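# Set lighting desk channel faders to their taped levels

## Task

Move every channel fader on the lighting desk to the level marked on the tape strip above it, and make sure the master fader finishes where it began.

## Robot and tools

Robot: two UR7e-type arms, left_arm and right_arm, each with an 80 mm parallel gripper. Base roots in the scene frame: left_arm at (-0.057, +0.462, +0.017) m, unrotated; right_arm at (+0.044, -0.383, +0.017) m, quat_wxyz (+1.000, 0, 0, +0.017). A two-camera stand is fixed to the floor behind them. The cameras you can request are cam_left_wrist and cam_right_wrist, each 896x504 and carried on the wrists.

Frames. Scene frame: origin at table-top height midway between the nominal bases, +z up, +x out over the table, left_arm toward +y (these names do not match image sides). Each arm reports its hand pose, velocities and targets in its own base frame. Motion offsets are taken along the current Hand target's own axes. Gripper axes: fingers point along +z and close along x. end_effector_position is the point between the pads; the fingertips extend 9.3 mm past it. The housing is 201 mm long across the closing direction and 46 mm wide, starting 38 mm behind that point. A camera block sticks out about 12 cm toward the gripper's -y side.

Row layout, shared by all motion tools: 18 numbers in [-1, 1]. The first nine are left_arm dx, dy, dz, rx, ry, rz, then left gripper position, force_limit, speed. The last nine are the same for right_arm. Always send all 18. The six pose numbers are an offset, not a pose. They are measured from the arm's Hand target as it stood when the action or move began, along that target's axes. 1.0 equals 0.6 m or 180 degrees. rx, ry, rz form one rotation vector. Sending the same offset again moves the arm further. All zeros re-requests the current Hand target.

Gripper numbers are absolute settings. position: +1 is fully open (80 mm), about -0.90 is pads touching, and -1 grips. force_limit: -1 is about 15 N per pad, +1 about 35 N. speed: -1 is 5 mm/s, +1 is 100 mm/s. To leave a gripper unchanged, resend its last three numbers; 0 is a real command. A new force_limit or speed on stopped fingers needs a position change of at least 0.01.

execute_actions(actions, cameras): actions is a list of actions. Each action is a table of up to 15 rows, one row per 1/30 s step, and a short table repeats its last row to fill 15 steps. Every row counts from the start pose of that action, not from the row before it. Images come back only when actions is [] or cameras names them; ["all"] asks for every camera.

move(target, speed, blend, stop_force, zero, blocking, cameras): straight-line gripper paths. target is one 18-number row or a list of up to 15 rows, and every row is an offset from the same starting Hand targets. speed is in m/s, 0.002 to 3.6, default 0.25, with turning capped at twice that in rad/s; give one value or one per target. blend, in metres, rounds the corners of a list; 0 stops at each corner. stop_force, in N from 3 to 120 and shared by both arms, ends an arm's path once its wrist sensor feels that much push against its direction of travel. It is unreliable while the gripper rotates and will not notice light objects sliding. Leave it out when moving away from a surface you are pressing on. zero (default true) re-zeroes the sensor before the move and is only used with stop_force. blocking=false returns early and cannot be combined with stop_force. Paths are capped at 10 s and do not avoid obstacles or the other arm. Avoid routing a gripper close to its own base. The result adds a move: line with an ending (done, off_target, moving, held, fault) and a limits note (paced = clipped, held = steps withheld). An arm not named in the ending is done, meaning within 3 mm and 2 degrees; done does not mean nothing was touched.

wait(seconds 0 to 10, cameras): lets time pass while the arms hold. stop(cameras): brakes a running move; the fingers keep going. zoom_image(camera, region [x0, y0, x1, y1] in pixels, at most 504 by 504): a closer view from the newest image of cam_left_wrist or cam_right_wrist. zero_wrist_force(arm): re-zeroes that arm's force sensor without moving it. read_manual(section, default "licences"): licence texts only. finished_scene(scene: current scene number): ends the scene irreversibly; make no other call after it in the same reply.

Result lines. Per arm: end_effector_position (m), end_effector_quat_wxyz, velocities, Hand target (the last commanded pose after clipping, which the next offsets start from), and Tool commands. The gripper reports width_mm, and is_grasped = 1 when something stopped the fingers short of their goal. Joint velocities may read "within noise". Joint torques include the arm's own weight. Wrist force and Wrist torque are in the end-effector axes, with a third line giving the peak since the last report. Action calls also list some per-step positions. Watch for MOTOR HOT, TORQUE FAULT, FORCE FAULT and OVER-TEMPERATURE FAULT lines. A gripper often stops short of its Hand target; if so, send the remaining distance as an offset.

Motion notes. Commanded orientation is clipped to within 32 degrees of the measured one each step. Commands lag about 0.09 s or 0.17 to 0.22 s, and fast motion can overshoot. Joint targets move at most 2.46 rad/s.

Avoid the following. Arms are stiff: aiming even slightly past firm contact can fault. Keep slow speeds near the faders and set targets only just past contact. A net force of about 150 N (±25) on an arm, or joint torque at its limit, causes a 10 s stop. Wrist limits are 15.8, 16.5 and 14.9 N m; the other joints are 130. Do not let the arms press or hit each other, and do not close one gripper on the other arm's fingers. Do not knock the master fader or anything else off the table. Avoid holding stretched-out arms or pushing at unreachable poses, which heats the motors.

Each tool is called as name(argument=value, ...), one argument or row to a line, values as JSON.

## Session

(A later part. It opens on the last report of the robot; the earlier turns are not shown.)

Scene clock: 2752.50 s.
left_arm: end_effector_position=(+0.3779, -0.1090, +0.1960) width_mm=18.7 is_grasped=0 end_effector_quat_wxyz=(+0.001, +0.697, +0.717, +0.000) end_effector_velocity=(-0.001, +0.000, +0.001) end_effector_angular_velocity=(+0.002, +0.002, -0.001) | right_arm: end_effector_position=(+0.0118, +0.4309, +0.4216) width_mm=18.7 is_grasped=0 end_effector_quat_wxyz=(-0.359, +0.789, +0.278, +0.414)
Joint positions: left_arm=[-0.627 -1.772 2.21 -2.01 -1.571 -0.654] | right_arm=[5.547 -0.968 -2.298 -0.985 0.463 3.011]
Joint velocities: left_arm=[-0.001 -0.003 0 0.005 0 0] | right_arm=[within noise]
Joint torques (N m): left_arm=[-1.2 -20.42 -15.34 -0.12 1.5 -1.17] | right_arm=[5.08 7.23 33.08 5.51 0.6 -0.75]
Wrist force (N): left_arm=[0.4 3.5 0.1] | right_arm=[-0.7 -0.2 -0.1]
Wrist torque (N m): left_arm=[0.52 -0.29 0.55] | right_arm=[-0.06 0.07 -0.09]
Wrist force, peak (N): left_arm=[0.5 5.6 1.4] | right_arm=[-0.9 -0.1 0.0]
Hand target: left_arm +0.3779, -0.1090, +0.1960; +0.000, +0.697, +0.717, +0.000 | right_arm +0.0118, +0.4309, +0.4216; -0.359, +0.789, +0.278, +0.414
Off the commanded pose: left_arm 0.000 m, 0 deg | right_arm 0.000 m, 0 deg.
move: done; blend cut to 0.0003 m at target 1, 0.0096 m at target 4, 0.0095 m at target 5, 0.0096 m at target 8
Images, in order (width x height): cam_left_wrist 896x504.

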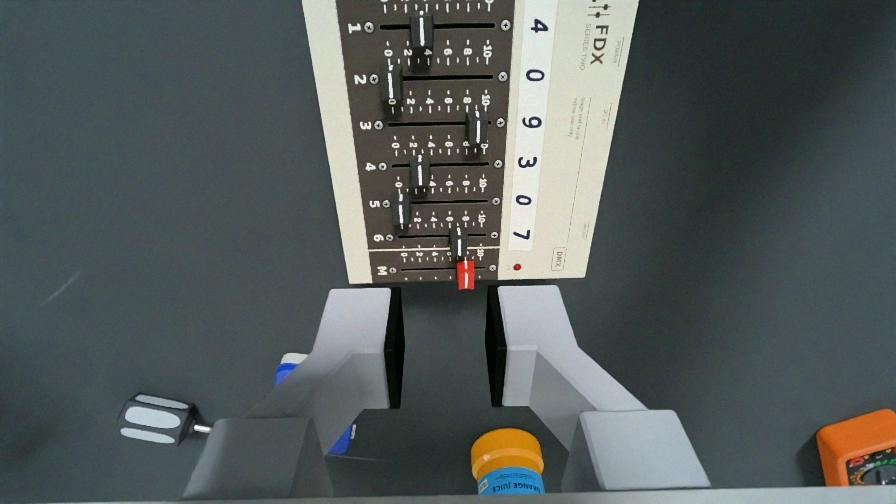

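move(
  target=[0.0009,0.05,0.207,0,0,0,-0.46,0,0,0,0,0,0,0,0,-0.46,0,0],
  speed=0.25,
  cameras=["cam_left_wrist"],
)

zoom_image(
  camera="cam_left_wrist",
  region=[290, 170, 610, 340],
)

move(
  target=[
    [-0.0115,-0.11,0,0,0,0,-0.46,0,0,0,0,0,0,0,0,-0.46,0,0],
    [-0.0115,-0.11,0.0317,0,0,0,-0.46,0,0,0,0,0,0,0,0,-0.46,0,0],
    [0,-0.11,0.0317,0,0,0,-0.46,0,0,0,0,0,0,0,0,-0.46,0,0],
    [-0.005,-0.11,0,0,0,0,-0.46,0,0,0,0,0,0,0,0,-0.46,0,0],
    [-0.0362,-0.073,0,0,0,0,-0.46,0,0,0,0,0,0,0,0,-0.46,0,0],
    [-0.0362,-0.073,0.0317,0,0,0,-0.46,0,0,0,0,0,0,0,0,-0.46,0,0],
    [-0.0225,-0.073,0.0317,0,0,0,-0.46,0,0,0,0,0,0,0,0,-0.46,0,0],
    [-0.0275,-0.073,0,0,0,0,-0.46,0,0,0,0,0,0,0,0,-0.46,0,0],
    [0.0308,-0.037,0,0,0,0,-0.46,0,0,0,0,0,0,0,0,-0.46,0,0],
    [0.0308,-0.037,0.0317,0,0,0,-0.46,0,0,0,0,0,0,0,0,-0.46,0,0],
    [0.015,-0.037,0.0317,0,0,0,-0.46,0,0,0,0,0,0,0,0,-0.46,0,0],
    [0.02,-0.037,0,0,0,0,-0.46,0,0,0,0,0,0,0,0,-0.46,0,0],
    [0,0,0,0,0,0,-0.46,0,0,0,0,0,0,0,0,-0.46,0,0],
  ],
  speed=[0.15,0.15,0.05,0.15,0.12,0.15,0.05,0.15,0.12,0.15,0.05,0.15,0.12],
  blend=[0.01,0.004,0,0.01,0.01,0.004,0,0.01,0.01,0.004,0,0.01,0],
  cameras=["cam_left_wrist"],
)

zoom_image(
  camera="cam_left_wrist",
  region=[290, 170, 610, 340],
)

move(
  target=[
    [-0.0179,0,0,0,0,0,-0.46,0,0,0,0,0,0,0,0,-0.46,0,0],
    [-0.0179,0,0.0317,0,0,0,-0.46,0,0,0,0,0,0,0,0,-0.46,0,0],
    [-0.0075,0,0.0317,0,0,0,-0.46,0,0,0,0,0,0,0,0,-0.46,0,0],
    [-0.0125,0,0,0,0,0,-0.46,0,0,0,0,0,0,0,0,-0.46,0,0],
    [-0.0361,0.037,0,0,0,0,-0.46,0,0,0,0,0,0,0,0,-0.46,0,0],
    [-0.0361,0.037,0.0317,0,0,0,-0.46,0,0,0,0,0,0,0,0,-0.46,0,0],
    [-0.0225,0.037,0.0317,0,0,0,-0.46,0,0,0,0,0,0,0,0,-0.46,0,0],
    [-0.0275,0.037,0,0,0,0,-0.46,0,0,0,0,0,0,0,0,-0.46,0,0],
    [0.0156,0.073,0,0,0,0,-0.46,0,0,0,0,0,0,0,0,-0.46,0,0],
    [0.0156,0.073,0.0317,0,0,0,-0.46,0,0,0,0,0,0,0,0,-0.46,0,0],
    [0,0.073,0.0317,0,0,0,-0.46,0,0,0,0,0,0,0,0,-0.46,0,0],
    [0.005,0.073,0,0,0,0,-0.46,0,0,0,0,0,0,0,0,-0.46,0,0],
    [0,-0.06,-0.207,0,0,0,-0.46,0,0,0,0,0,0,0,0,-0.46,0,0],
  ],
  speed=[0.15,0.15,0.05,0.15,0.12,0.15,0.05,0.15,0.12,0.15,0.05,0.15,0.3],
  blend=[0.01,0.004,0,0.01,0.01,0.004,0,0.01,0.01,0.004,0,0.01,0],
  cameras=["cam_left_wrist"],
)

zoom_image(
  camera="cam_left_wrist",
  region=[380, 10, 520, 110],
)

zoom_image(
  camera="cam_left_wrist",
  region=[380, 95, 520, 195],
)

zoom_image(
  camera="cam_left_wrist",
  region=[380, 180, 520, 280],
)

Scene clock: 2817.23 s.
left_arm: end_effector_position=(+0.4080, -0.1076, +0.0719) width_mm=18.7 is_grasped=0 end_effector_quat_wxyz=(+0.000, +0.697, +0.717, +0.000) end_effector_velocity=(+0.001, -0.001, +0.000) end_effector_angular_velocity=(-0.002, -0.003, -0.001) | right_arm: end_effector_position=(+0.0118, +0.4309, +0.4216) width_mm=18.7 is_grasped=0 end_effector_quat_wxyz=(-0.359, +0.789, +0.278, +0.414)
Joint positions: left_arm=[-0.579 -1.467 2.325 -2.43 -1.571 -0.607] | right_arm=[5.547 -0.968 -2.298 -0.985 0.463 3.011]
Joint velocities: left_arm=[-0.001 0.003 0 -0.006 0 0] | right_arm=[within noise]
Joint torques (N m): left_arm=[-12.14 -13.7 -19.36 -4.54 -1.65 -1.67] | right_arm=[5.6 6.19 33.42 5.29 0.42 -0.86]
Wrist force (N): left_arm=[0.7 3.6 0.6] | right_arm=[-0.6 0.1 -0.1]
Wrist torque (N m): left_arm=[0.50 -0.34 0.41] | right_arm=[-0.02 0.07 -0.09]
Wrist force, peak (N): left_arm=[0.6 4.1 3.4] | right_arm=[-0.9 0.3 -0.2]
Hand target: left_arm +0.4079, -0.1077, +0.0718; +0.000, +0.697, +0.717, +0.000 | right_arm +0.0118, +0.4309, +0.4216; -0.359, +0.789, +0.278, +0.414
Off the commanded pose: left_arm 0.000 m, 0 deg | right_arm 0.000 m, 0 deg.
move: done
Images, in order (width x height): cam_left_wrist 896x504.

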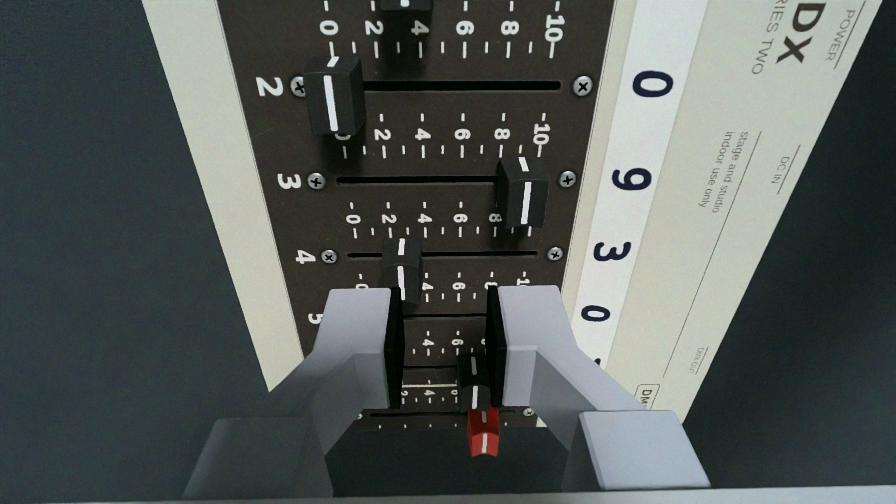

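Scaled by 1.575 from the camera's 896x504 image, which has a finer 1280x720 frame.

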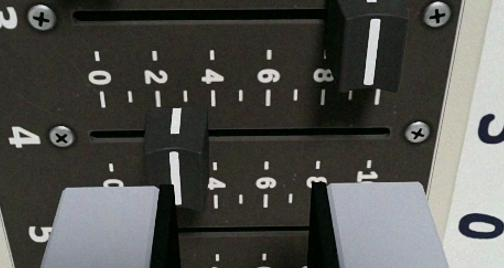

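Scene clock: 2820.77 s.
left_arm: end_effector_position=(+0.4079, -0.1076, +0.0718) width_mm=18.7 is_grasped=0 end_effector_quat_wxyz=(+0.000, +0.697, +0.717, +0.000) | right_arm: end_effector_position=(+0.0118, +0.4309, +0.4216) width_mm=18.7 is_grasped=0 end_effector_quat_wxyz=(-0.359, +0.789, +0.278, +0.414)
Joint positions: left_arm=[-0.579 -1.467 2.325 -2.43 -1.571 -0.607] | right_arm=[5.547 -0.968 -2.298 -0.985 0.463 3.011]
Joint torques (N m): left_arm=[-10.74 -12.38 -24.67 -0.22 -0.02 -1.6] | right_arm=[5.32 5.44 32.62 5.5 0.54 -0.86]
Wrist force (N): left_arm=[0.5 3.5 0.6] | right_arm=[-0.5 -0.1 -0.1]
Wrist torque (N m): left_arm=[0.48 -0.32 0.52] | right_arm=[-0.05 0.05 -0.08]
Wrist force, peak (N): left_arm=[0.7 5.9 0.4] | right_arm=[-1.0 -0.1 -0.1]
Hand target: left_arm +0.4079, -0.1077, +0.0718; +0.000, +0.697, +0.717, +0.000 | right_arm +0.0118, +0.4309, +0.4216; -0.359, +0.789, +0.278, +0.414
Off the commanded pose: left_arm 0.000 m, 0 deg | right_arm 0.000 m, 0 deg.
move: done; blend cut to 0.0095 m at target 1, 0.0034 m at target 2, 0.0096 m at target 4, 0.0095 m at target 5, 0.0096 m at target 8, 0.0095 m at target 9, 0.0096 m at target 12
Images, in order (width x height): cam_left_wrist 896x504.

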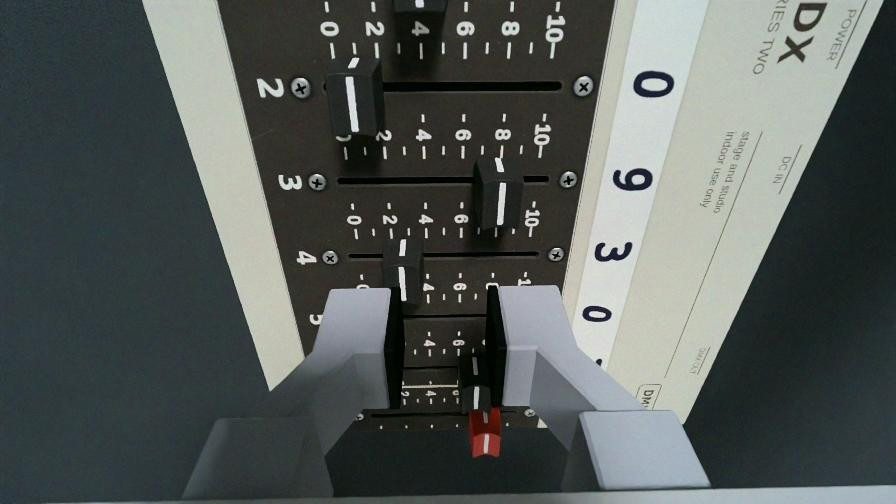

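Scaled by 1.575 from the camera's 896x504 image, which has a finer 1280x720 frame.

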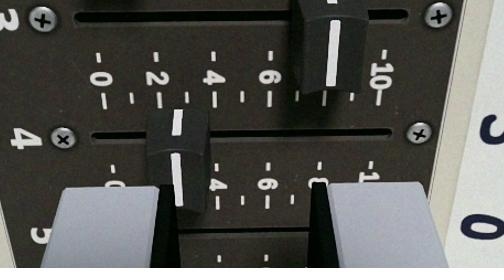

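Scene clock: 2824.30 s.
left_arm: end_effector_position=(+0.3719, -0.1087, +0.1960) width_mm=18.7 is_grasped=0 end_effector_quat_wxyz=(+0.001, +0.697, +0.717, +0.000) end_effector_velocity=(-0.001, +0.001, +0.000) end_effector_angular_velocity=(+0.002, +0.003, +0.002) | right_arm: end_effector_position=(+0.0118, +0.4309, +0.4216) width_mm=18.7 is_grasped=0 end_effector_quat_wxyz=(-0.359, +0.789, +0.278, +0.414)
Joint positions: left_arm=[-0.636 -1.789 2.223 -2.005 -1.571 -0.663] | right_arm=[5.547 -0.968 -2.298 -0.985 0.463 3.011]
Joint velocities: left_arm=[0.001 -0.002 0 0.006 0 -0.001] | right_arm=[within noise]
Joint torques (N m): left_arm=[-0.37 -20.31 -13.32 -0.09 1.56 -1.03] | right_arm=[5.4 6.58 33.91 5.28 0.63 -1.03]
Wrist force (N): left_arm=[0.4 3.6 0.0] | right_arm=[-0.8 0.0 0.2]
Wrist torque (N m): left_arm=[0.54 -0.29 0.56] | right_arm=[-0.04 0.09 -0.09]
Wrist force, peak (N): left_arm=[0.8 6.0 1.1] | right_arm=[-0.9 0.0 0.1]
Hand target: left_arm +0.3719, -0.1086, +0.1960; +0.000, +0.697, +0.717, +0.000 | right_arm +0.0118, +0.4309, +0.4216; -0.359, +0.789, +0.278, +0.414
Off the commanded pose: left_arm 0.000 m, 0 deg | right_arm 0.000 m, 0 deg.
move: done; blend cut to 0.0054 m at target 1, 0.0031 m at target 2, 0.0096 m at target 4, 0.0095 m at target 5, 0.0096 m at target 8, 0.0095 m at target 9, 0.0096 m at target 12
Images, in order (width x height): cam_left_wrist 896x504.

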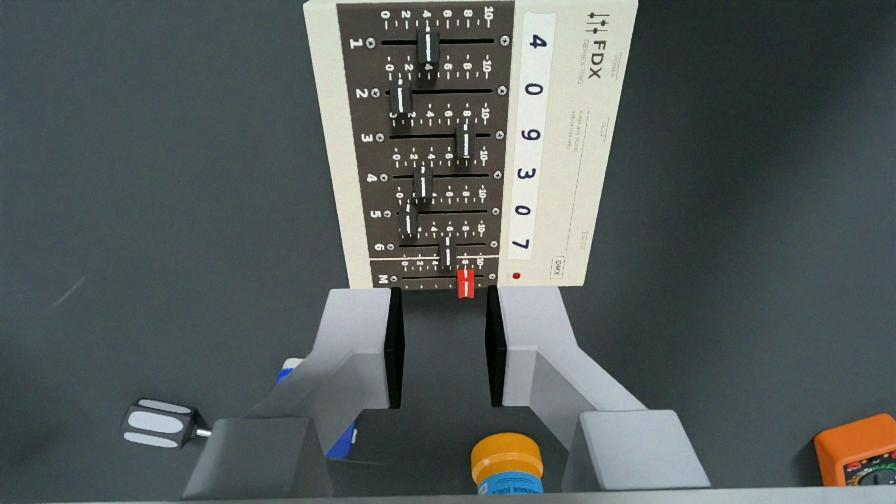

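Scaled by 3.600 from the camera's 896x504 image, which has a finer 1280x720 frame.

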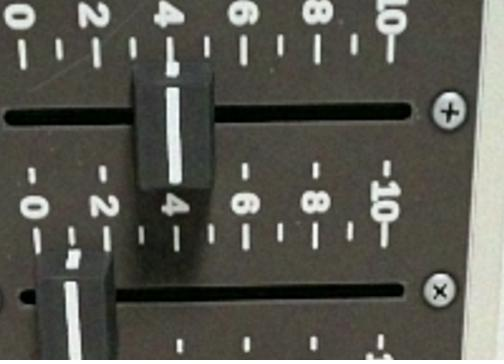

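Scaled by 3.600 from the camera's 896x504 image, which has a finer 1280x720 frame.

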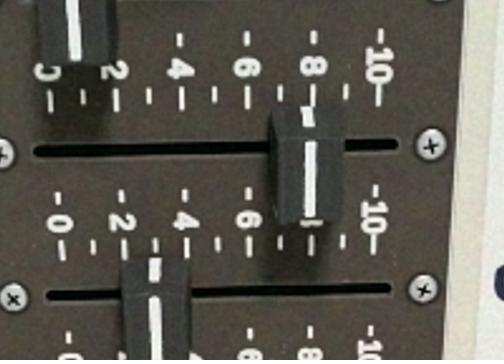

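Scaled by 3.600 from the camera's 896x504 image, which has a finer 1280x720 frame.

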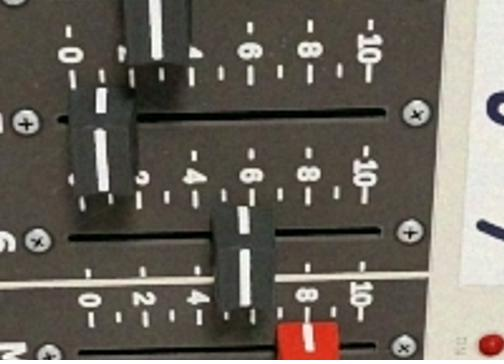

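move(
  target=[-0.0152,0.06,0.207,0,0,0,-0.46,0,0,0,0,0,0,0,0,-0.46,0,0],
  speed=0.25,
  cameras=["cam_left_wrist"],
)

zoom_image(
  camera="cam_left_wrist",
  region=[290, 150, 610, 320],
)

move(
  target=[0,0,0.0317,0,0,0,-0.46,0,0,0,0,0,0,0,0,-0.46,0,0],
  speed=0.1,
  cameras=["cam_left_wrist"],
)

zoom_image(
  camera="cam_left_wrist",
  region=[290, 170, 630, 350],
)

move(
  target=[0,0,-0.0317,0,0,0,-0.46,0,0,0,0,0,0,0,0,-0.46,0,0],
  speed=0.1,
  cameras=["cam_left_wrist"],
)

zoom_image(
  camera="cam_left_wrist",
  region=[290, 150, 610, 320],
)

Scene clock: 2846.30 s.
left_arm: end_effector_position=(+0.4082, -0.1167, +0.0719) width_mm=18.7 is_grasped=0 end_effector_quat_wxyz=(+0.000, +0.697, +0.717, +0.000) | right_arm: end_effector_position=(+0.0118, +0.4309, +0.4216) width_mm=18.7 is_grasped=0 end_effector_quat_wxyz=(-0.359, +0.789, +0.278, +0.414)
Joint positions: left_arm=[-0.598 -1.461 2.318 -2.429 -1.571 -0.626] | right_arm=[5.547 -0.968 -2.298 -0.985 0.463 3.011]
Joint torques (N m): left_arm=[-11.93 -13.18 -17.47 -4.66 -1.69 -1.62] | right_arm=[4.82 6.57 32.31 5.41 0.58 -0.91]
Wrist force (N): left_arm=[0.7 3.3 0.8] | right_arm=[-0.7 0.0 0.0]
Wrist torque (N m): left_arm=[0.46 -0.34 0.41] | right_arm=[-0.04 0.08 -0.09]
Wrist force, peak (N): left_arm=[0.7 4.4 3.5] | right_arm=[-0.8 -0.5 -0.1]
Hand target: left_arm +0.4082, -0.1168, +0.0718; +0.000, +0.697, +0.717, +0.000 | right_arm +0.0118, +0.4309, +0.4216; -0.359, +0.789, +0.278, +0.414
Off the commanded pose: left_arm 0.000 m, 0 deg | right_arm 0.000 m, 0 deg.
move: done
Images, in order (width x height): cam_left_wrist 896x504.

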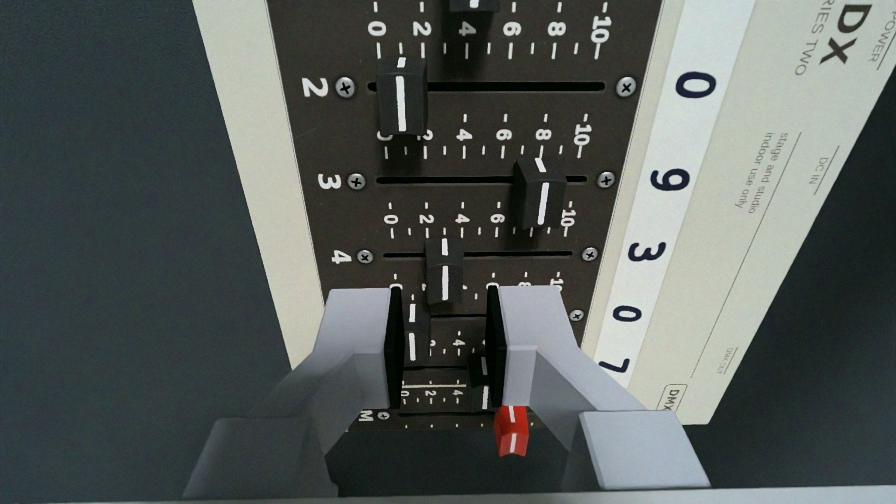

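Scaled by 1.575 from the camera's 896x504 image, which has a finer 1280x720 frame.

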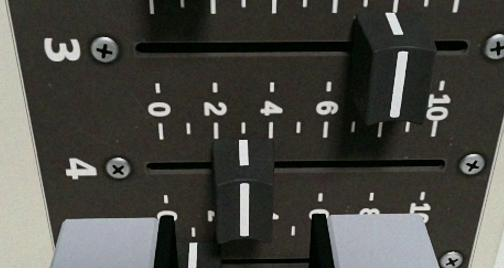

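Scene clock: 2847.07 s.
left_arm: end_effector_position=(+0.4081, -0.1167, +0.0527) width_mm=18.7 is_grasped=0 end_effector_quat_wxyz=(+0.000, +0.697, +0.717, +0.000) | right_arm: end_effector_position=(+0.0118, +0.4309, +0.4216) width_mm=18.7 is_grasped=0 end_effector_quat_wxyz=(-0.359, +0.789, +0.278, +0.414)
Joint positions: left_arm=[-0.598 -1.413 2.337 -2.495 -1.571 -0.626] | right_arm=[5.547 -0.968 -2.298 -0.985 0.463 3.011]
Joint torques (N m): left_arm=[-9.31 -29.91 -25.28 -0.04 -1.53 -0.93] | right_arm=[4.01 6.1 33.34 5.26 0.56 -0.88]
Wrist force (N): left_arm=[0.7 3.6 0.4] | right_arm=[-0.5 -0.1 -0.1]
Wrist torque (N m): left_arm=[0.52 -0.33 0.42] | right_arm=[-0.05 0.05 -0.09]
Wrist force, peak (N): left_arm=[0.5 3.6 1.3] | right_arm=[-0.9 -0.2 0.2]
Hand target: left_arm +0.4082, -0.1168, +0.0528; +0.000, +0.697, +0.717, +0.000 | right_arm +0.0118, +0.4309, +0.4216; -0.359, +0.789, +0.278, +0.414
Off the commanded pose: left_arm 0.000 m, 0 deg | right_arm 0.000 m, 0 deg.
move: done
Images, in order (width x height): cam_left_wrist 896x504.

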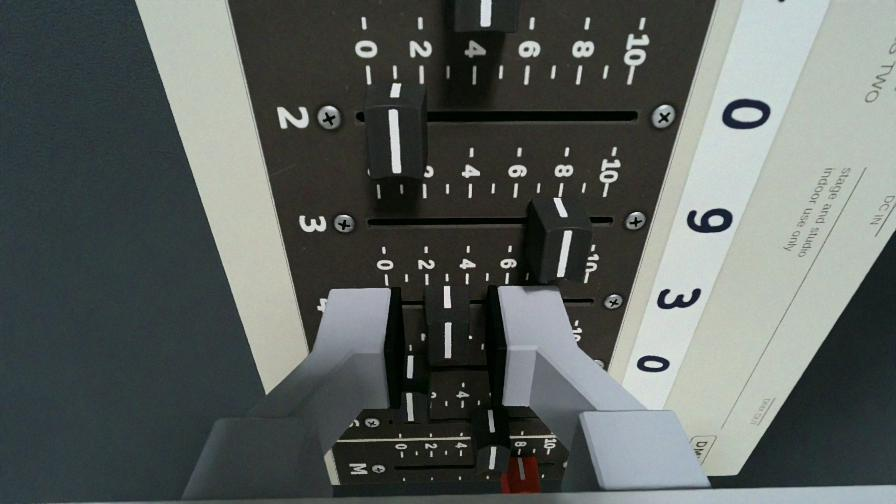

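Scaled by 1.482 from the camera's 896x504 image, which has a finer 1280x720 frame.

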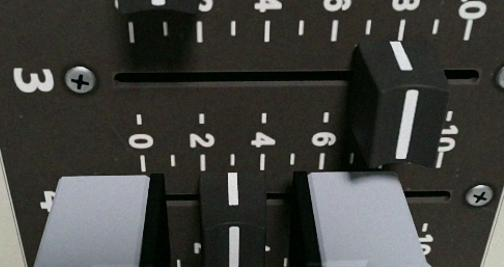

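Scene clock: 2847.83 s.
left_arm: end_effector_position=(+0.4083, -0.1169, +0.0719) width_mm=18.7 is_grasped=0 end_effector_quat_wxyz=(+0.001, +0.697, +0.717, +0.000) | right_arm: end_effector_position=(+0.0118, +0.4309, +0.4216) width_mm=18.7 is_grasped=0 end_effector_quat_wxyz=(-0.359, +0.789, +0.278, +0.414)
Joint positions: left_arm=[-0.598 -1.461 2.318 -2.429 -1.571 -0.626] | right_arm=[5.547 -0.968 -2.298 -0.985 0.463 3.011]
Joint torques (N m): left_arm=[-4.05 -13.65 -6.55 -4.41 -1.56 1.05] | right_arm=[4.41 6.08 33.19 5.35 0.43 -0.89]
Wrist force (N): left_arm=[0.5 3.7 0.7] | right_arm=[-0.4 -0.1 -0.1]
Wrist torque (N m): left_arm=[0.51 -0.33 0.42] | right_arm=[-0.05 0.04 -0.09]
Wrist force, peak (N): left_arm=[0.5 3.8 0.5] | right_arm=[-0.9 -0.2 -0.2]
Hand target: left_arm +0.4082, -0.1168, +0.0718; +0.000, +0.697, +0.717, +0.000 | right_arm +0.0118, +0.4309, +0.4216; -0.359, +0.789, +0.278, +0.414
Off the commanded pose: left_arm 0.000 m, 0 deg | right_arm 0.000 m, 0 deg.
move: done
Images, in order (width x height): cam_left_wrist 896x504.

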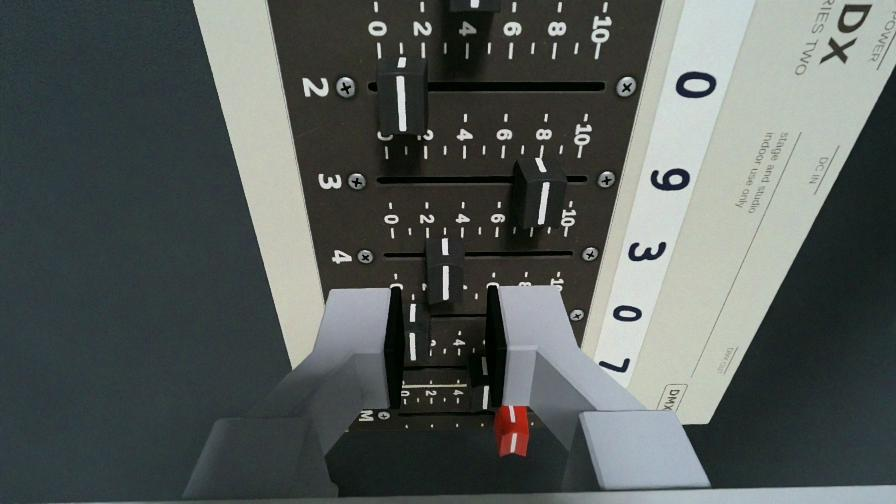

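Scaled by 1.575 from the camera's 896x504 image, which has a finer 1280x720 frame.

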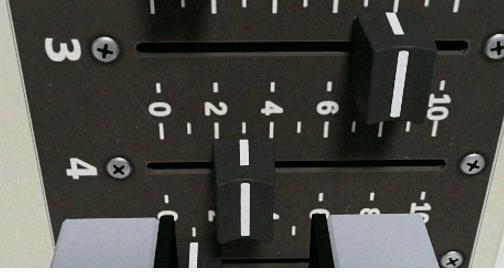

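move(
  target=[
    [0,0,-0.25,0,0,0,-0.46,0,0,0,0,0,0,0,0,-0.46,0,0],
    [0.836,0.4289,-0.4612,-0.3803,-0.0331,-0.3436,-0.46,0,0,0,0,0,0,0,0,-0.46,0,0],
  ],
  speed=[0.25,0.4],
  blend=[0.05,0],
  cameras=["cam_left_wrist"],
)

Scene clock: 2942.30 s.
left_arm: end_effector_position=(+0.6512, +0.3919, +0.3484) width_mm=18.7 is_grasped=0 end_effector_quat_wxyz=(+0.406, +0.136, +0.833, +0.351) | right_arm: end_effector_position=(+0.0118, +0.4309, +0.4216) width_mm=18.7 is_grasped=0 end_effector_quat_wxyz=(-0.359, +0.789, +0.278, +0.414)
Joint positions: left_arm=[0.3 -1.164 1.705 -3.233 -1.345 -0.805] | right_arm=[5.547 -0.968 -2.298 -0.985 0.463 3.011]
Joint torques (N m): left_arm=[-5.12 -31.59 -31.54 -3.96 -0.71 -1.45] | right_arm=[4.51 7.78 32.29 5.17 0.65 -1.03]
Wrist force (N): left_arm=[-0.2 0.0 0.2] | right_arm=[-0.5 0.1 0.2]
Wrist torque (N m): left_arm=[0.00 0.02 0.04] | right_arm=[-0.03 0.05 -0.09]
Wrist force, peak (N): left_arm=[0.8 3.5 3.5] | right_arm=[-1.0 -0.1 -0.3]
Hand target: left_arm +0.6512, +0.3919, +0.3485; +0.406, +0.136, +0.833, +0.351 | right_arm +0.0118, +0.4309, +0.4216; -0.359, +0.789, +0.278, +0.414
Off the commanded pose: left_arm 0.000 m, 0 deg | right_arm 0.000 m, 0 deg.
move: done
Images, in order (width x height): cam_left_wrist 896x504.

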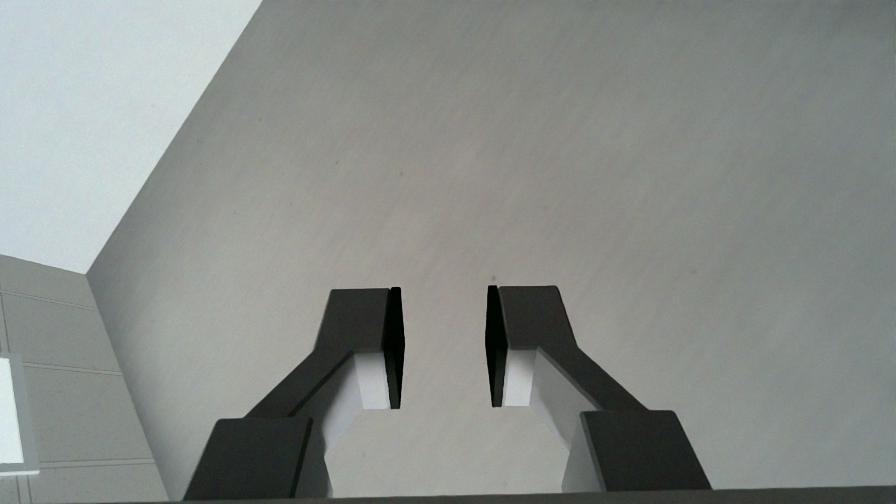

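move(
  target=[
    [0.0941,-0.8182,-0.6104,0.3817,0.0277,0.3515,-0.46,0,0,0,0,0,0,0,0,-0.46,0,0],
    [0.1503,-0.8854,-0.5693,0.3817,0.0277,0.3515,-0.46,0,0,0,0,0,0,0,0,-0.46,0,0],
  ],
  speed=[0.5,0.25],
  blend=[0.03,0],
  cameras=["cam_left_wrist"],
)

zoom_image(
  camera="cam_left_wrist",
  region=[290, 0, 610, 300],
)

move(
  target=[0,0.1467,0,0,0,0,-0.46,0,0,0,0,0,0,0,0,-0.46,0,0],
  speed=0.15,
  cameras=["cam_left_wrist"],
)

zoom_image(
  camera="cam_left_wrist",
  region=[290, 0, 610, 300],
)

Scene clock: 2958.07 s.
left_arm: end_effector_position=(+0.3618, -0.1048, +0.0719) width_mm=18.7 is_grasped=0 end_effector_quat_wxyz=(+0.001, +0.707, +0.707, +0.000) end_effector_velocity=(+0.000, -0.001, -0.001) end_effector_angular_velocity=(+0.000, +0.000, +0.000) | right_arm: end_effector_position=(+0.0118, +0.4309, +0.4216) width_mm=18.7 is_grasped=0 end_effector_quat_wxyz=(-0.359, +0.789, +0.278, +0.414)
Joint positions: left_arm=[-0.644 -1.575 2.441 -2.439 -1.571 -0.643] | right_arm=[5.547 -0.968 -2.298 -0.985 0.463 3.011]
Joint velocities: left_arm=[-0.001 0.004 0 -0.005 0 0] | right_arm=[within noise]
Joint torques (N m): left_arm=[9.51 -7.91 -6.92 -4.8 -1.74 0.1] | right_arm=[3.11 6.77 32.14 5.52 0.68 -0.88]
Wrist force (N): left_arm=[0.4 3.7 0.6] | right_arm=[-0.5 -0.2 0.1]
Wrist torque (N m): left_arm=[0.50 -0.31 0.54] | right_arm=[-0.06 0.05 -0.09]
Wrist force, peak (N): left_arm=[0.5 2.9 3.7] | right_arm=[-0.9 -0.1 -0.1]
Hand target: left_arm +0.3617, -0.1047, +0.0718; +0.001, +0.707, +0.707, +0.000 | right_arm +0.0118, +0.4309, +0.4216; -0.359, +0.789, +0.278, +0.414
Off the commanded pose: left_arm 0.000 m, 0 deg | right_arm 0.000 m, 0 deg.
move: done; blend cut to 0.029 m at target 1
Images, in order (width x height): cam_left_wrist 896x504.

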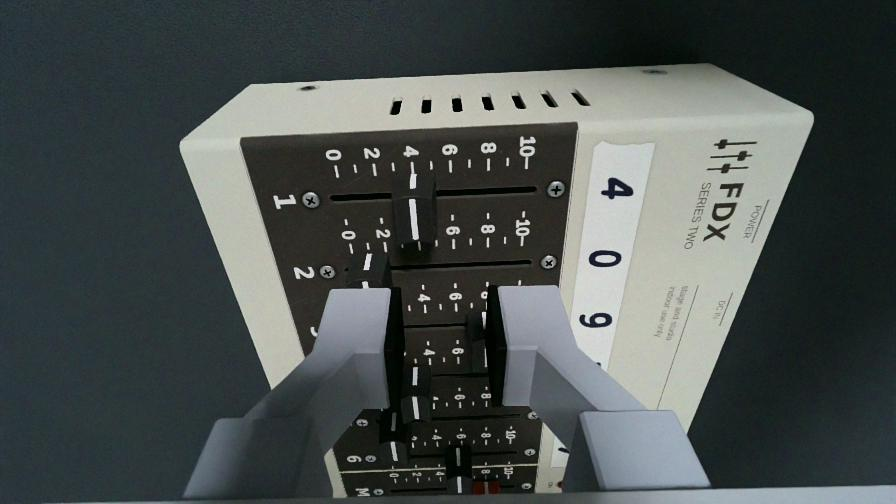

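Scaled by 1.575 from the camera's 896x504 image, which has a finer 1280x720 frame.

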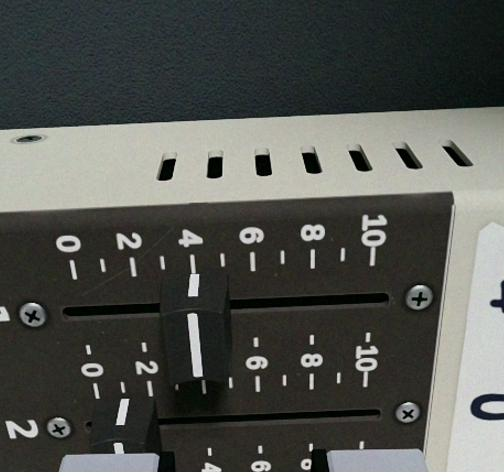

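Scene clock: 2959.13 s.
left_arm: end_effector_position=(+0.4497, -0.1047, +0.0719) width_mm=18.7 is_grasped=0 end_effector_quat_wxyz=(+0.001, +0.707, +0.707, +0.000) | right_arm: end_effector_position=(+0.0118, +0.4309, +0.4216) width_mm=18.7 is_grasped=0 end_effector_quat_wxyz=(-0.359, +0.789, +0.278, +0.414)
Joint positions: left_arm=[-0.522 -1.382 2.22 -2.41 -1.571 -0.521] | right_arm=[5.547 -0.968 -2.298 -0.985 0.463 3.011]
Joint torques (N m): left_arm=[-4.61 -17.54 -27.32 -4.5 -1.17 0.26] | right_arm=[4.11 5.87 34.12 5.48 0.53 -1.05]
Wrist force (N): left_arm=[0.8 3.2 0.3] | right_arm=[-0.5 0.1 -0.3]
Wrist torque (N m): left_arm=[0.50 -0.34 0.43] | right_arm=[-0.03 0.05 -0.09]
Wrist force, peak (N): left_arm=[0.6 5.6 0.4] | right_arm=[-1.0 -0.1 0.1]
Hand target: left_arm +0.4498, -0.1048, +0.0719; +0.001, +0.707, +0.707, +0.000 | right_arm +0.0118, +0.4309, +0.4216; -0.359, +0.789, +0.278, +0.414
Off the commanded pose: left_arm 0.000 m, 0 deg | right_arm 0.000 m, 0 deg.
move: done
Images, in order (width x height): cam_left_wrist 896x504.

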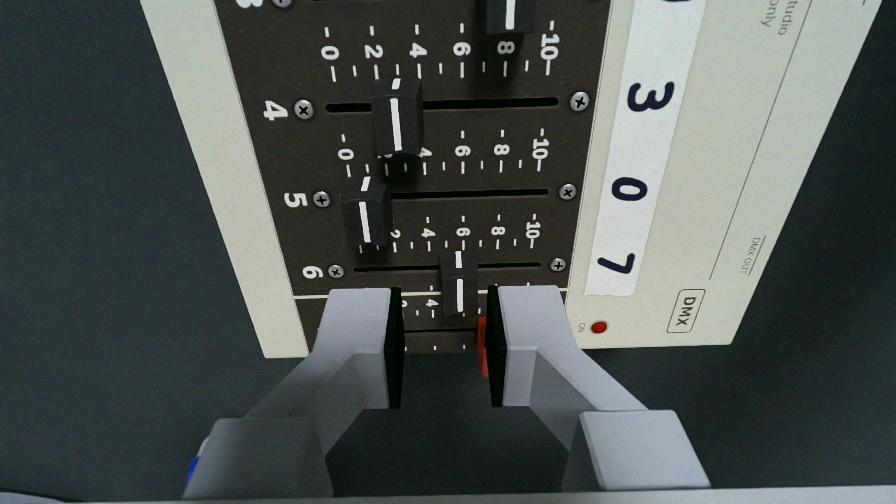

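Scaled by 1.575 from the camera's 896x504 image, which has a finer 1280x720 frame.

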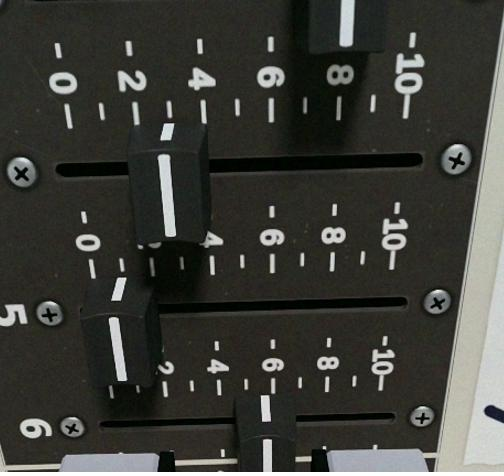

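move(
  target=[
    [0.0064,0.0036,0,0,0,0,-0.46,0,0,0,0,0,0,0,0,-0.46,0,0],
    [0.0064,0.0036,0.0317,0,0,0,-0.46,0,0,0,0,0,0,0,0,-0.46,0,0],
    [0.0244,0.0036,0.0317,0,0,0,-0.46,0,0,0,0,0,0,0,0,-0.46,0,0],
    [0.0194,0.0036,0,0,0,0,-0.46,0,0,0,0,0,0,0,0,-0.46,0,0],
    [-0.0301,-0.0331,0,0,0,0,-0.46,0,0,0,0,0,0,0,0,-0.46,0,0],
    [-0.0301,-0.0331,0.0317,0,0,0,-0.46,0,0,0,0,0,0,0,0,-0.46,0,0],
    [-0.0419,-0.0331,0.0317,0,0,0,-0.46,0,0,0,0,0,0,0,0,-0.46,0,0],
    [-0.0369,-0.0331,0,0,0,0,-0.46,0,0,0,0,0,0,0,0,-0.46,0,0],
    [0.0196,-0.1064,0,0,0,0,-0.46,0,0,0,0,0,0,0,0,-0.46,0,0],
    [0.0196,-0.1064,0.0317,0,0,0,-0.46,0,0,0,0,0,0,0,0,-0.46,0,0],
    [0.0364,-0.1064,0.0317,0,0,0,-0.46,0,0,0,0,0,0,0,0,-0.46,0,0],
    [0.0314,-0.1064,0,0,0,0,-0.46,0,0,0,0,0,0,0,0,-0.46,0,0],
    [0,0,0,0,0,0,-0.46,0,0,0,0,0,0,0,0,-0.46,0,0],
  ],
  speed=[0.12,0.15,0.05,0.15,0.12,0.15,0.05,0.15,0.12,0.15,0.05,0.15,0.15],
  blend=[0.01,0.004,0,0.01,0.01,0.004,0,0.01,0.01,0.004,0,0.01,0],
  cameras=["cam_left_wrist"],
)

zoom_image(
  camera="cam_left_wrist",
  region=[290, 0, 610, 300],
)

Scene clock: 3045.23 s.
left_arm: end_effector_position=(+0.4497, -0.1047, +0.0719) width_mm=18.7 is_grasped=0 end_effector_quat_wxyz=(+0.000, +0.707, +0.707, +0.000) | right_arm: end_effector_position=(+0.0118, +0.4309, +0.4216) width_mm=18.7 is_grasped=0 end_effector_quat_wxyz=(-0.359, +0.789, +0.278, +0.414)
Joint positions: left_arm=[-0.522 -1.382 2.22 -2.41 -1.571 -0.521] | right_arm=[5.547 -0.968 -2.298 -0.985 0.463 3.011]
Joint torques (N m): left_arm=[-10.85 -16.74 -27.82 -4.51 -1.71 -1.31] | right_arm=[4.36 6.28 33.35 5.47 0.61 -0.96]
Wrist force (N): left_arm=[0.6 3.5 0.5] | right_arm=[-0.5 -0.2 0.0]
Wrist torque (N m): left_arm=[0.53 -0.32 0.43] | right_arm=[-0.06 0.06 -0.09]
Wrist force, peak (N): left_arm=[0.0 5.6 0.4] | right_arm=[-1.0 0.0 0.1]
Hand target: left_arm +0.4498, -0.1048, +0.0719; +0.001, +0.707, +0.707, +0.000 | right_arm +0.0118, +0.4309, +0.4216; -0.359, +0.789, +0.278, +0.414
Off the commanded pose: left_arm 0.000 m, 0 deg | right_arm 0.000 m, 0 deg.
move: done; blend cut to 0.0022 m at target 1, 0.0096 m at target 4, 0.0095 m at target 5, 0.0035 m at target 6, 0.0096 m at target 8, 0.0095 m at target 9, 0.0096 m at target 12
Images, in order (width x height): cam_left_wrist 896x504.

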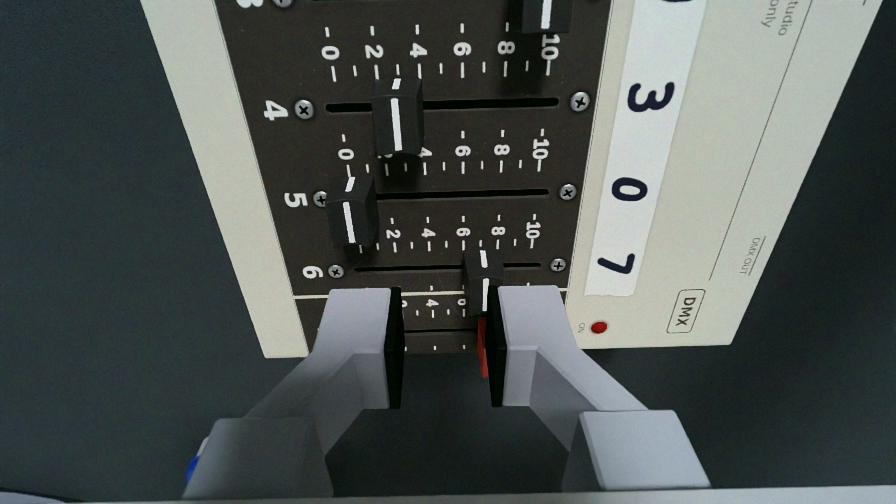

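Scaled by 1.575 from the camera's 896x504 image, which has a finer 1280x720 frame.

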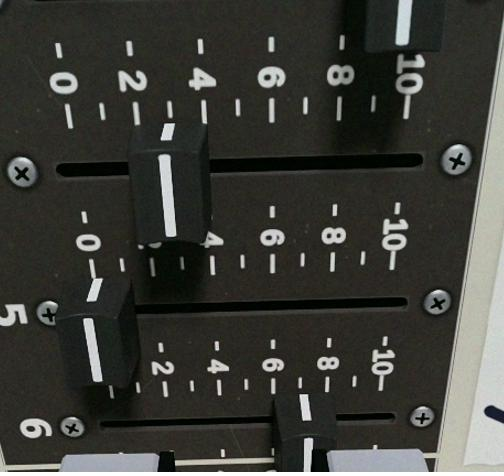

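move(
  target=[
    [-0.0327,-0.1431,0,0,0,0,-0.46,0,0,0,0,0,0,0,0,-0.46,0,0],
    [-0.0327,-0.1431,0.0317,0,0,0,-0.46,0,0,0,0,0,0,0,0,-0.46,0,0],
    [-0.0449,-0.1431,0.0317,0,0,0,-0.46,0,0,0,0,0,0,0,0,-0.46,0,0],
    [-0.0399,-0.1431,0,0,0,0,-0.46,0,0,0,0,0,0,0,0,-0.46,0,0],
    [-0.0009,-0.1297,-0.207,0,0,0,-0.46,0,0,0,0,0,0,0,0,-0.46,0,0],
  ],
  speed=[0.15,0.15,0.05,0.15,0.3],
  blend=[0.01,0.004,0,0.01,0],
  cameras=["cam_left_wrist"],
)

zoom_image(
  camera="cam_left_wrist",
  region=[380, 10, 520, 110],
)

zoom_image(
  camera="cam_left_wrist",
  region=[380, 95, 520, 195],
)

zoom_image(
  camera="cam_left_wrist",
  region=[380, 180, 520, 280],
)

Scene clock: 3054.53 s.
left_arm: end_effector_position=(+0.3718, -0.1052, +0.1959) width_mm=18.7 is_grasped=0 end_effector_quat_wxyz=(+0.000, +0.707, +0.707, +0.000) end_effector_velocity=(+0.000, +0.000, +0.001) end_effector_angular_velocity=(+0.001, +0.001, -0.001) | right_arm: end_effector_position=(+0.0118, +0.4309, +0.4216) width_mm=18.7 is_grasped=0 end_effector_quat_wxyz=(-0.359, +0.789, +0.278, +0.414)
Joint positions: left_arm=[-0.628 -1.792 2.225 -2.005 -1.571 -0.628] | right_arm=[5.547 -0.968 -2.298 -0.985 0.463 3.011]
Joint velocities: left_arm=[-0.001 -0.001 -0.002 0.005 0 0] | right_arm=[within noise]
Joint torques (N m): left_arm=[-9.48 -19.75 -33.15 -0.16 -1.76 -0.53] | right_arm=[2.94 5.63 31.62 5.32 0.52 -0.81]
Wrist force (N): left_arm=[0.4 3.5 0.0] | right_arm=[-0.6 0.0 0.1]
Wrist torque (N m): left_arm=[0.52 -0.28 0.46] | right_arm=[-0.03 0.06 -0.09]
Wrist force, peak (N): left_arm=[1.0 5.5 0.5] | right_arm=[-1.1 0.2 0.1]
Hand target: left_arm +0.3718, -0.1052, +0.1960; +0.001, +0.707, +0.707, +0.000 | right_arm +0.0118, +0.4309, +0.4216; -0.359, +0.789, +0.278, +0.414
Off the commanded pose: left_arm 0.000 m, 0 deg | right_arm 0.000 m, 0 deg.
move: done; blend cut to 0.0095 m at target 1, 0.0037 m at target 2, 0.0096 m at target 4
Images, in order (width x height): cam_left_wrist 896x504.

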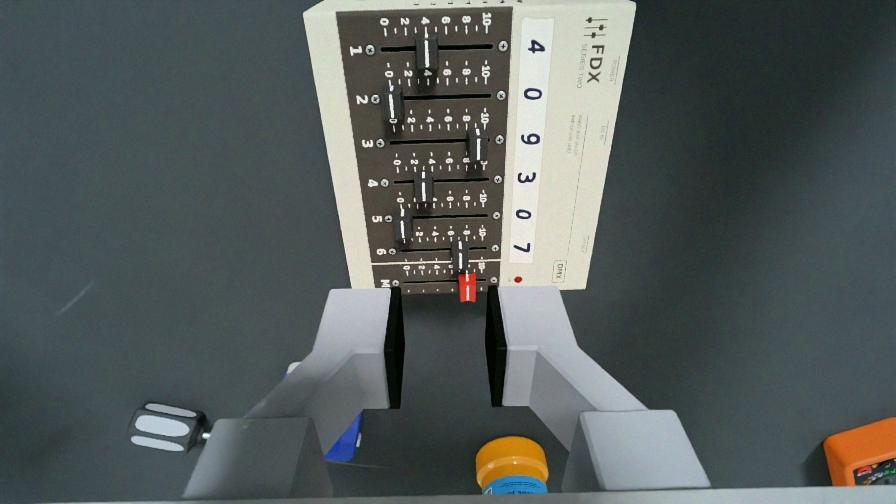

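Scaled by 3.600 from the camera's 896x504 image, which has a finer 1280x720 frame.

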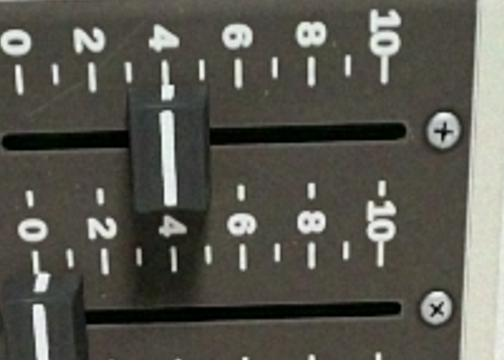

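Scaled by 3.600 from the camera's 896x504 image, which has a finer 1280x720 frame.

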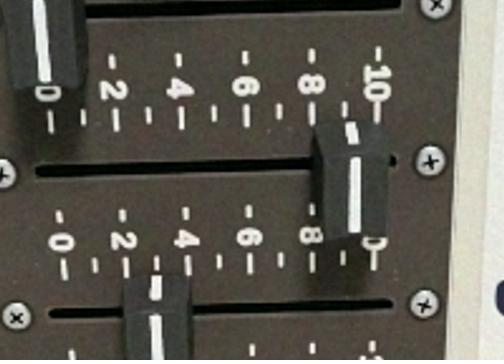

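Scaled by 3.600 from the camera's 896x504 image, which has a finer 1280x720 frame.

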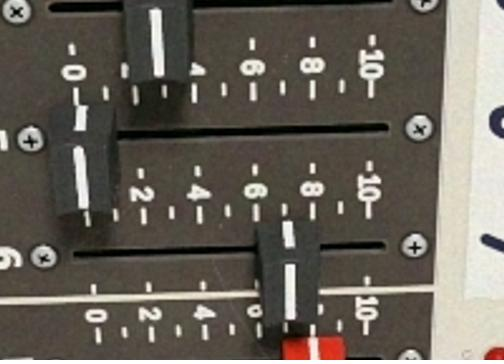

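move(
  target=[
    [0.1,0.05,-0.15,0,0,0,-0.46,0,0,0,0,0,0,0,0,-0.46,0,0],
    [0.8287,0.4662,-0.2543,-0.3817,-0.0277,-0.3515,-0.46,0,0,0,0,0,0,0,0,-0.46,0,0],
  ],
  speed=[0.25,0.4],
  blend=[0.05,0],
)

Scene clock: 3139.10 s.
left_arm: end_effector_position=(+0.6515, +0.3919, +0.3486) width_mm=18.7 is_grasped=0 end_effector_quat_wxyz=(+0.406, +0.136, +0.833, +0.351) | right_arm: end_effector_position=(+0.0118, +0.4309, +0.4216) width_mm=18.7 is_grasped=0 end_effector_quat_wxyz=(-0.359, +0.789, +0.278, +0.414)
Joint positions: left_arm=[0.3 -1.163 1.704 -3.233 -1.345 -0.805] | right_arm=[5.547 -0.968 -2.298 -0.985 0.463 3.011]
Joint torques (N m): left_arm=[-11.23 -31.67 -30.57 -4.1 0.01 -1.66] | right_arm=[2.4 6.09 33.91 5.5 0.53 -1.1]
Wrist force (N): left_arm=[-0.1 0.1 0.3] | right_arm=[-0.5 0.0 -0.2]
Wrist torque (N m): left_arm=[0.01 0.02 0.05] | right_arm=[-0.04 0.05 -0.09]
Wrist force, peak (N): left_arm=[-0.7 3.7 -0.7] | right_arm=[-0.8 -0.2 -0.5]
Hand target: left_arm +0.6516, +0.3919, +0.3487; +0.406, +0.136, +0.833, +0.351 | right_arm +0.0118, +0.4309, +0.4216; -0.359, +0.789, +0.278, +0.414
Off the commanded pose: left_arm 0.000 m, 0 deg | right_arm 0.000 m, 0 deg.
move: done

move(
  target=[
    [0.0197,-0.7427,-0.6441,0.3817,0.0277,0.3515,-0.46,0,0,0,0,0,0,0,0,-0.46,0,0],
  ],
  speed=[0.5],
  cameras=["cam_left_wrist"],
)

zoom_image(
  camera="cam_left_wrist",
  region=[360, 0, 530, 140],
)

zoom_image(
  camera="cam_left_wrist",
  region=[360, 150, 530, 290],
)

Scene clock: 3150.87 s.
left_arm: end_effector_position=(+0.3721, -0.1046, +0.1961) width_mm=18.7 is_grasped=0 end_effector_quat_wxyz=(+0.001, +0.707, +0.707, +0.000) | right_arm: end_effector_position=(+0.0118, +0.4309, +0.4216) width_mm=18.7 is_grasped=0 end_effector_quat_wxyz=(-0.359, +0.789, +0.278, +0.414)
Joint positions: left_arm=[-0.626 -1.792 2.225 -2.005 -1.57 -0.626] | right_arm=[5.547 -0.968 -2.298 -0.985 0.463 3.011]
Joint torques (N m): left_arm=[-10.27 -13.22 -12.37 -0.59 -0.46 1.45] | right_arm=[1.3 4.57 33.47 5.46 0.35 -1.13]
Wrist force (N): left_arm=[0.3 3.5 0.3] | right_arm=[-0.7 0.0 0.1]
Wrist torque (N m): left_arm=[0.53 -0.27 0.57] | right_arm=[-0.04 0.08 -0.09]
Wrist force, peak (N): left_arm=[-3.6 1.5 0.8] | right_arm=[-0.9 0.1 0.1]
Hand target: left_arm +0.3720, -0.1046, +0.1960; +0.001, +0.707, +0.707, +0.000 | right_arm +0.0118, +0.4309, +0.4216; -0.359, +0.789, +0.278, +0.414
Off the commanded pose: left_arm 0.000 m, 0 deg | right_arm 0.000 m, 0 deg.
move: done
Images, in order (width x height): cam_left_wrist 896x504.

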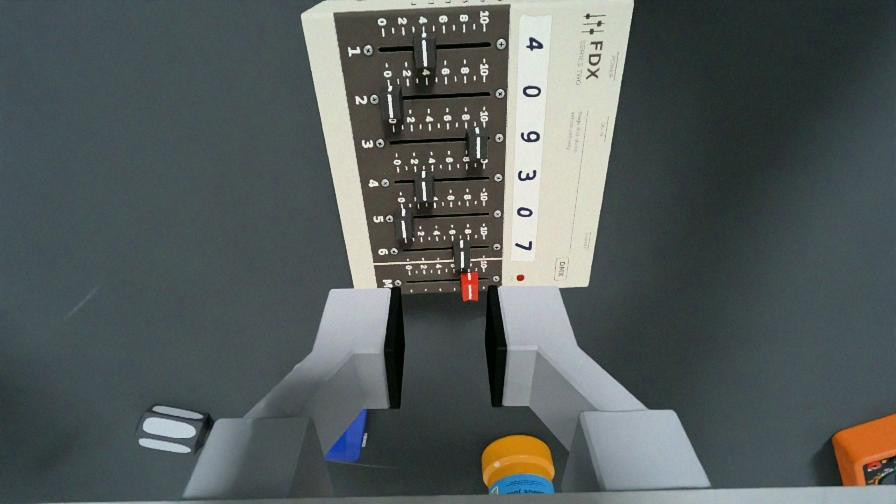

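Scaled by 2.965 from the camera's 896x504 image, which has a finer 1280x720 frame.

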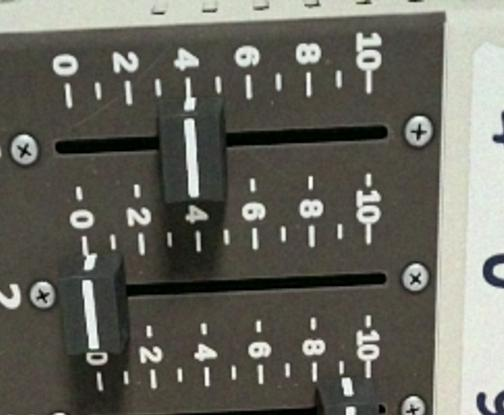

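Scaled by 2.965 from the camera's 896x504 image, which has a finer 1280x720 frame.

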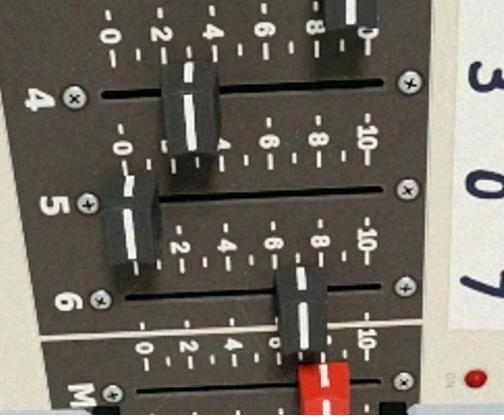

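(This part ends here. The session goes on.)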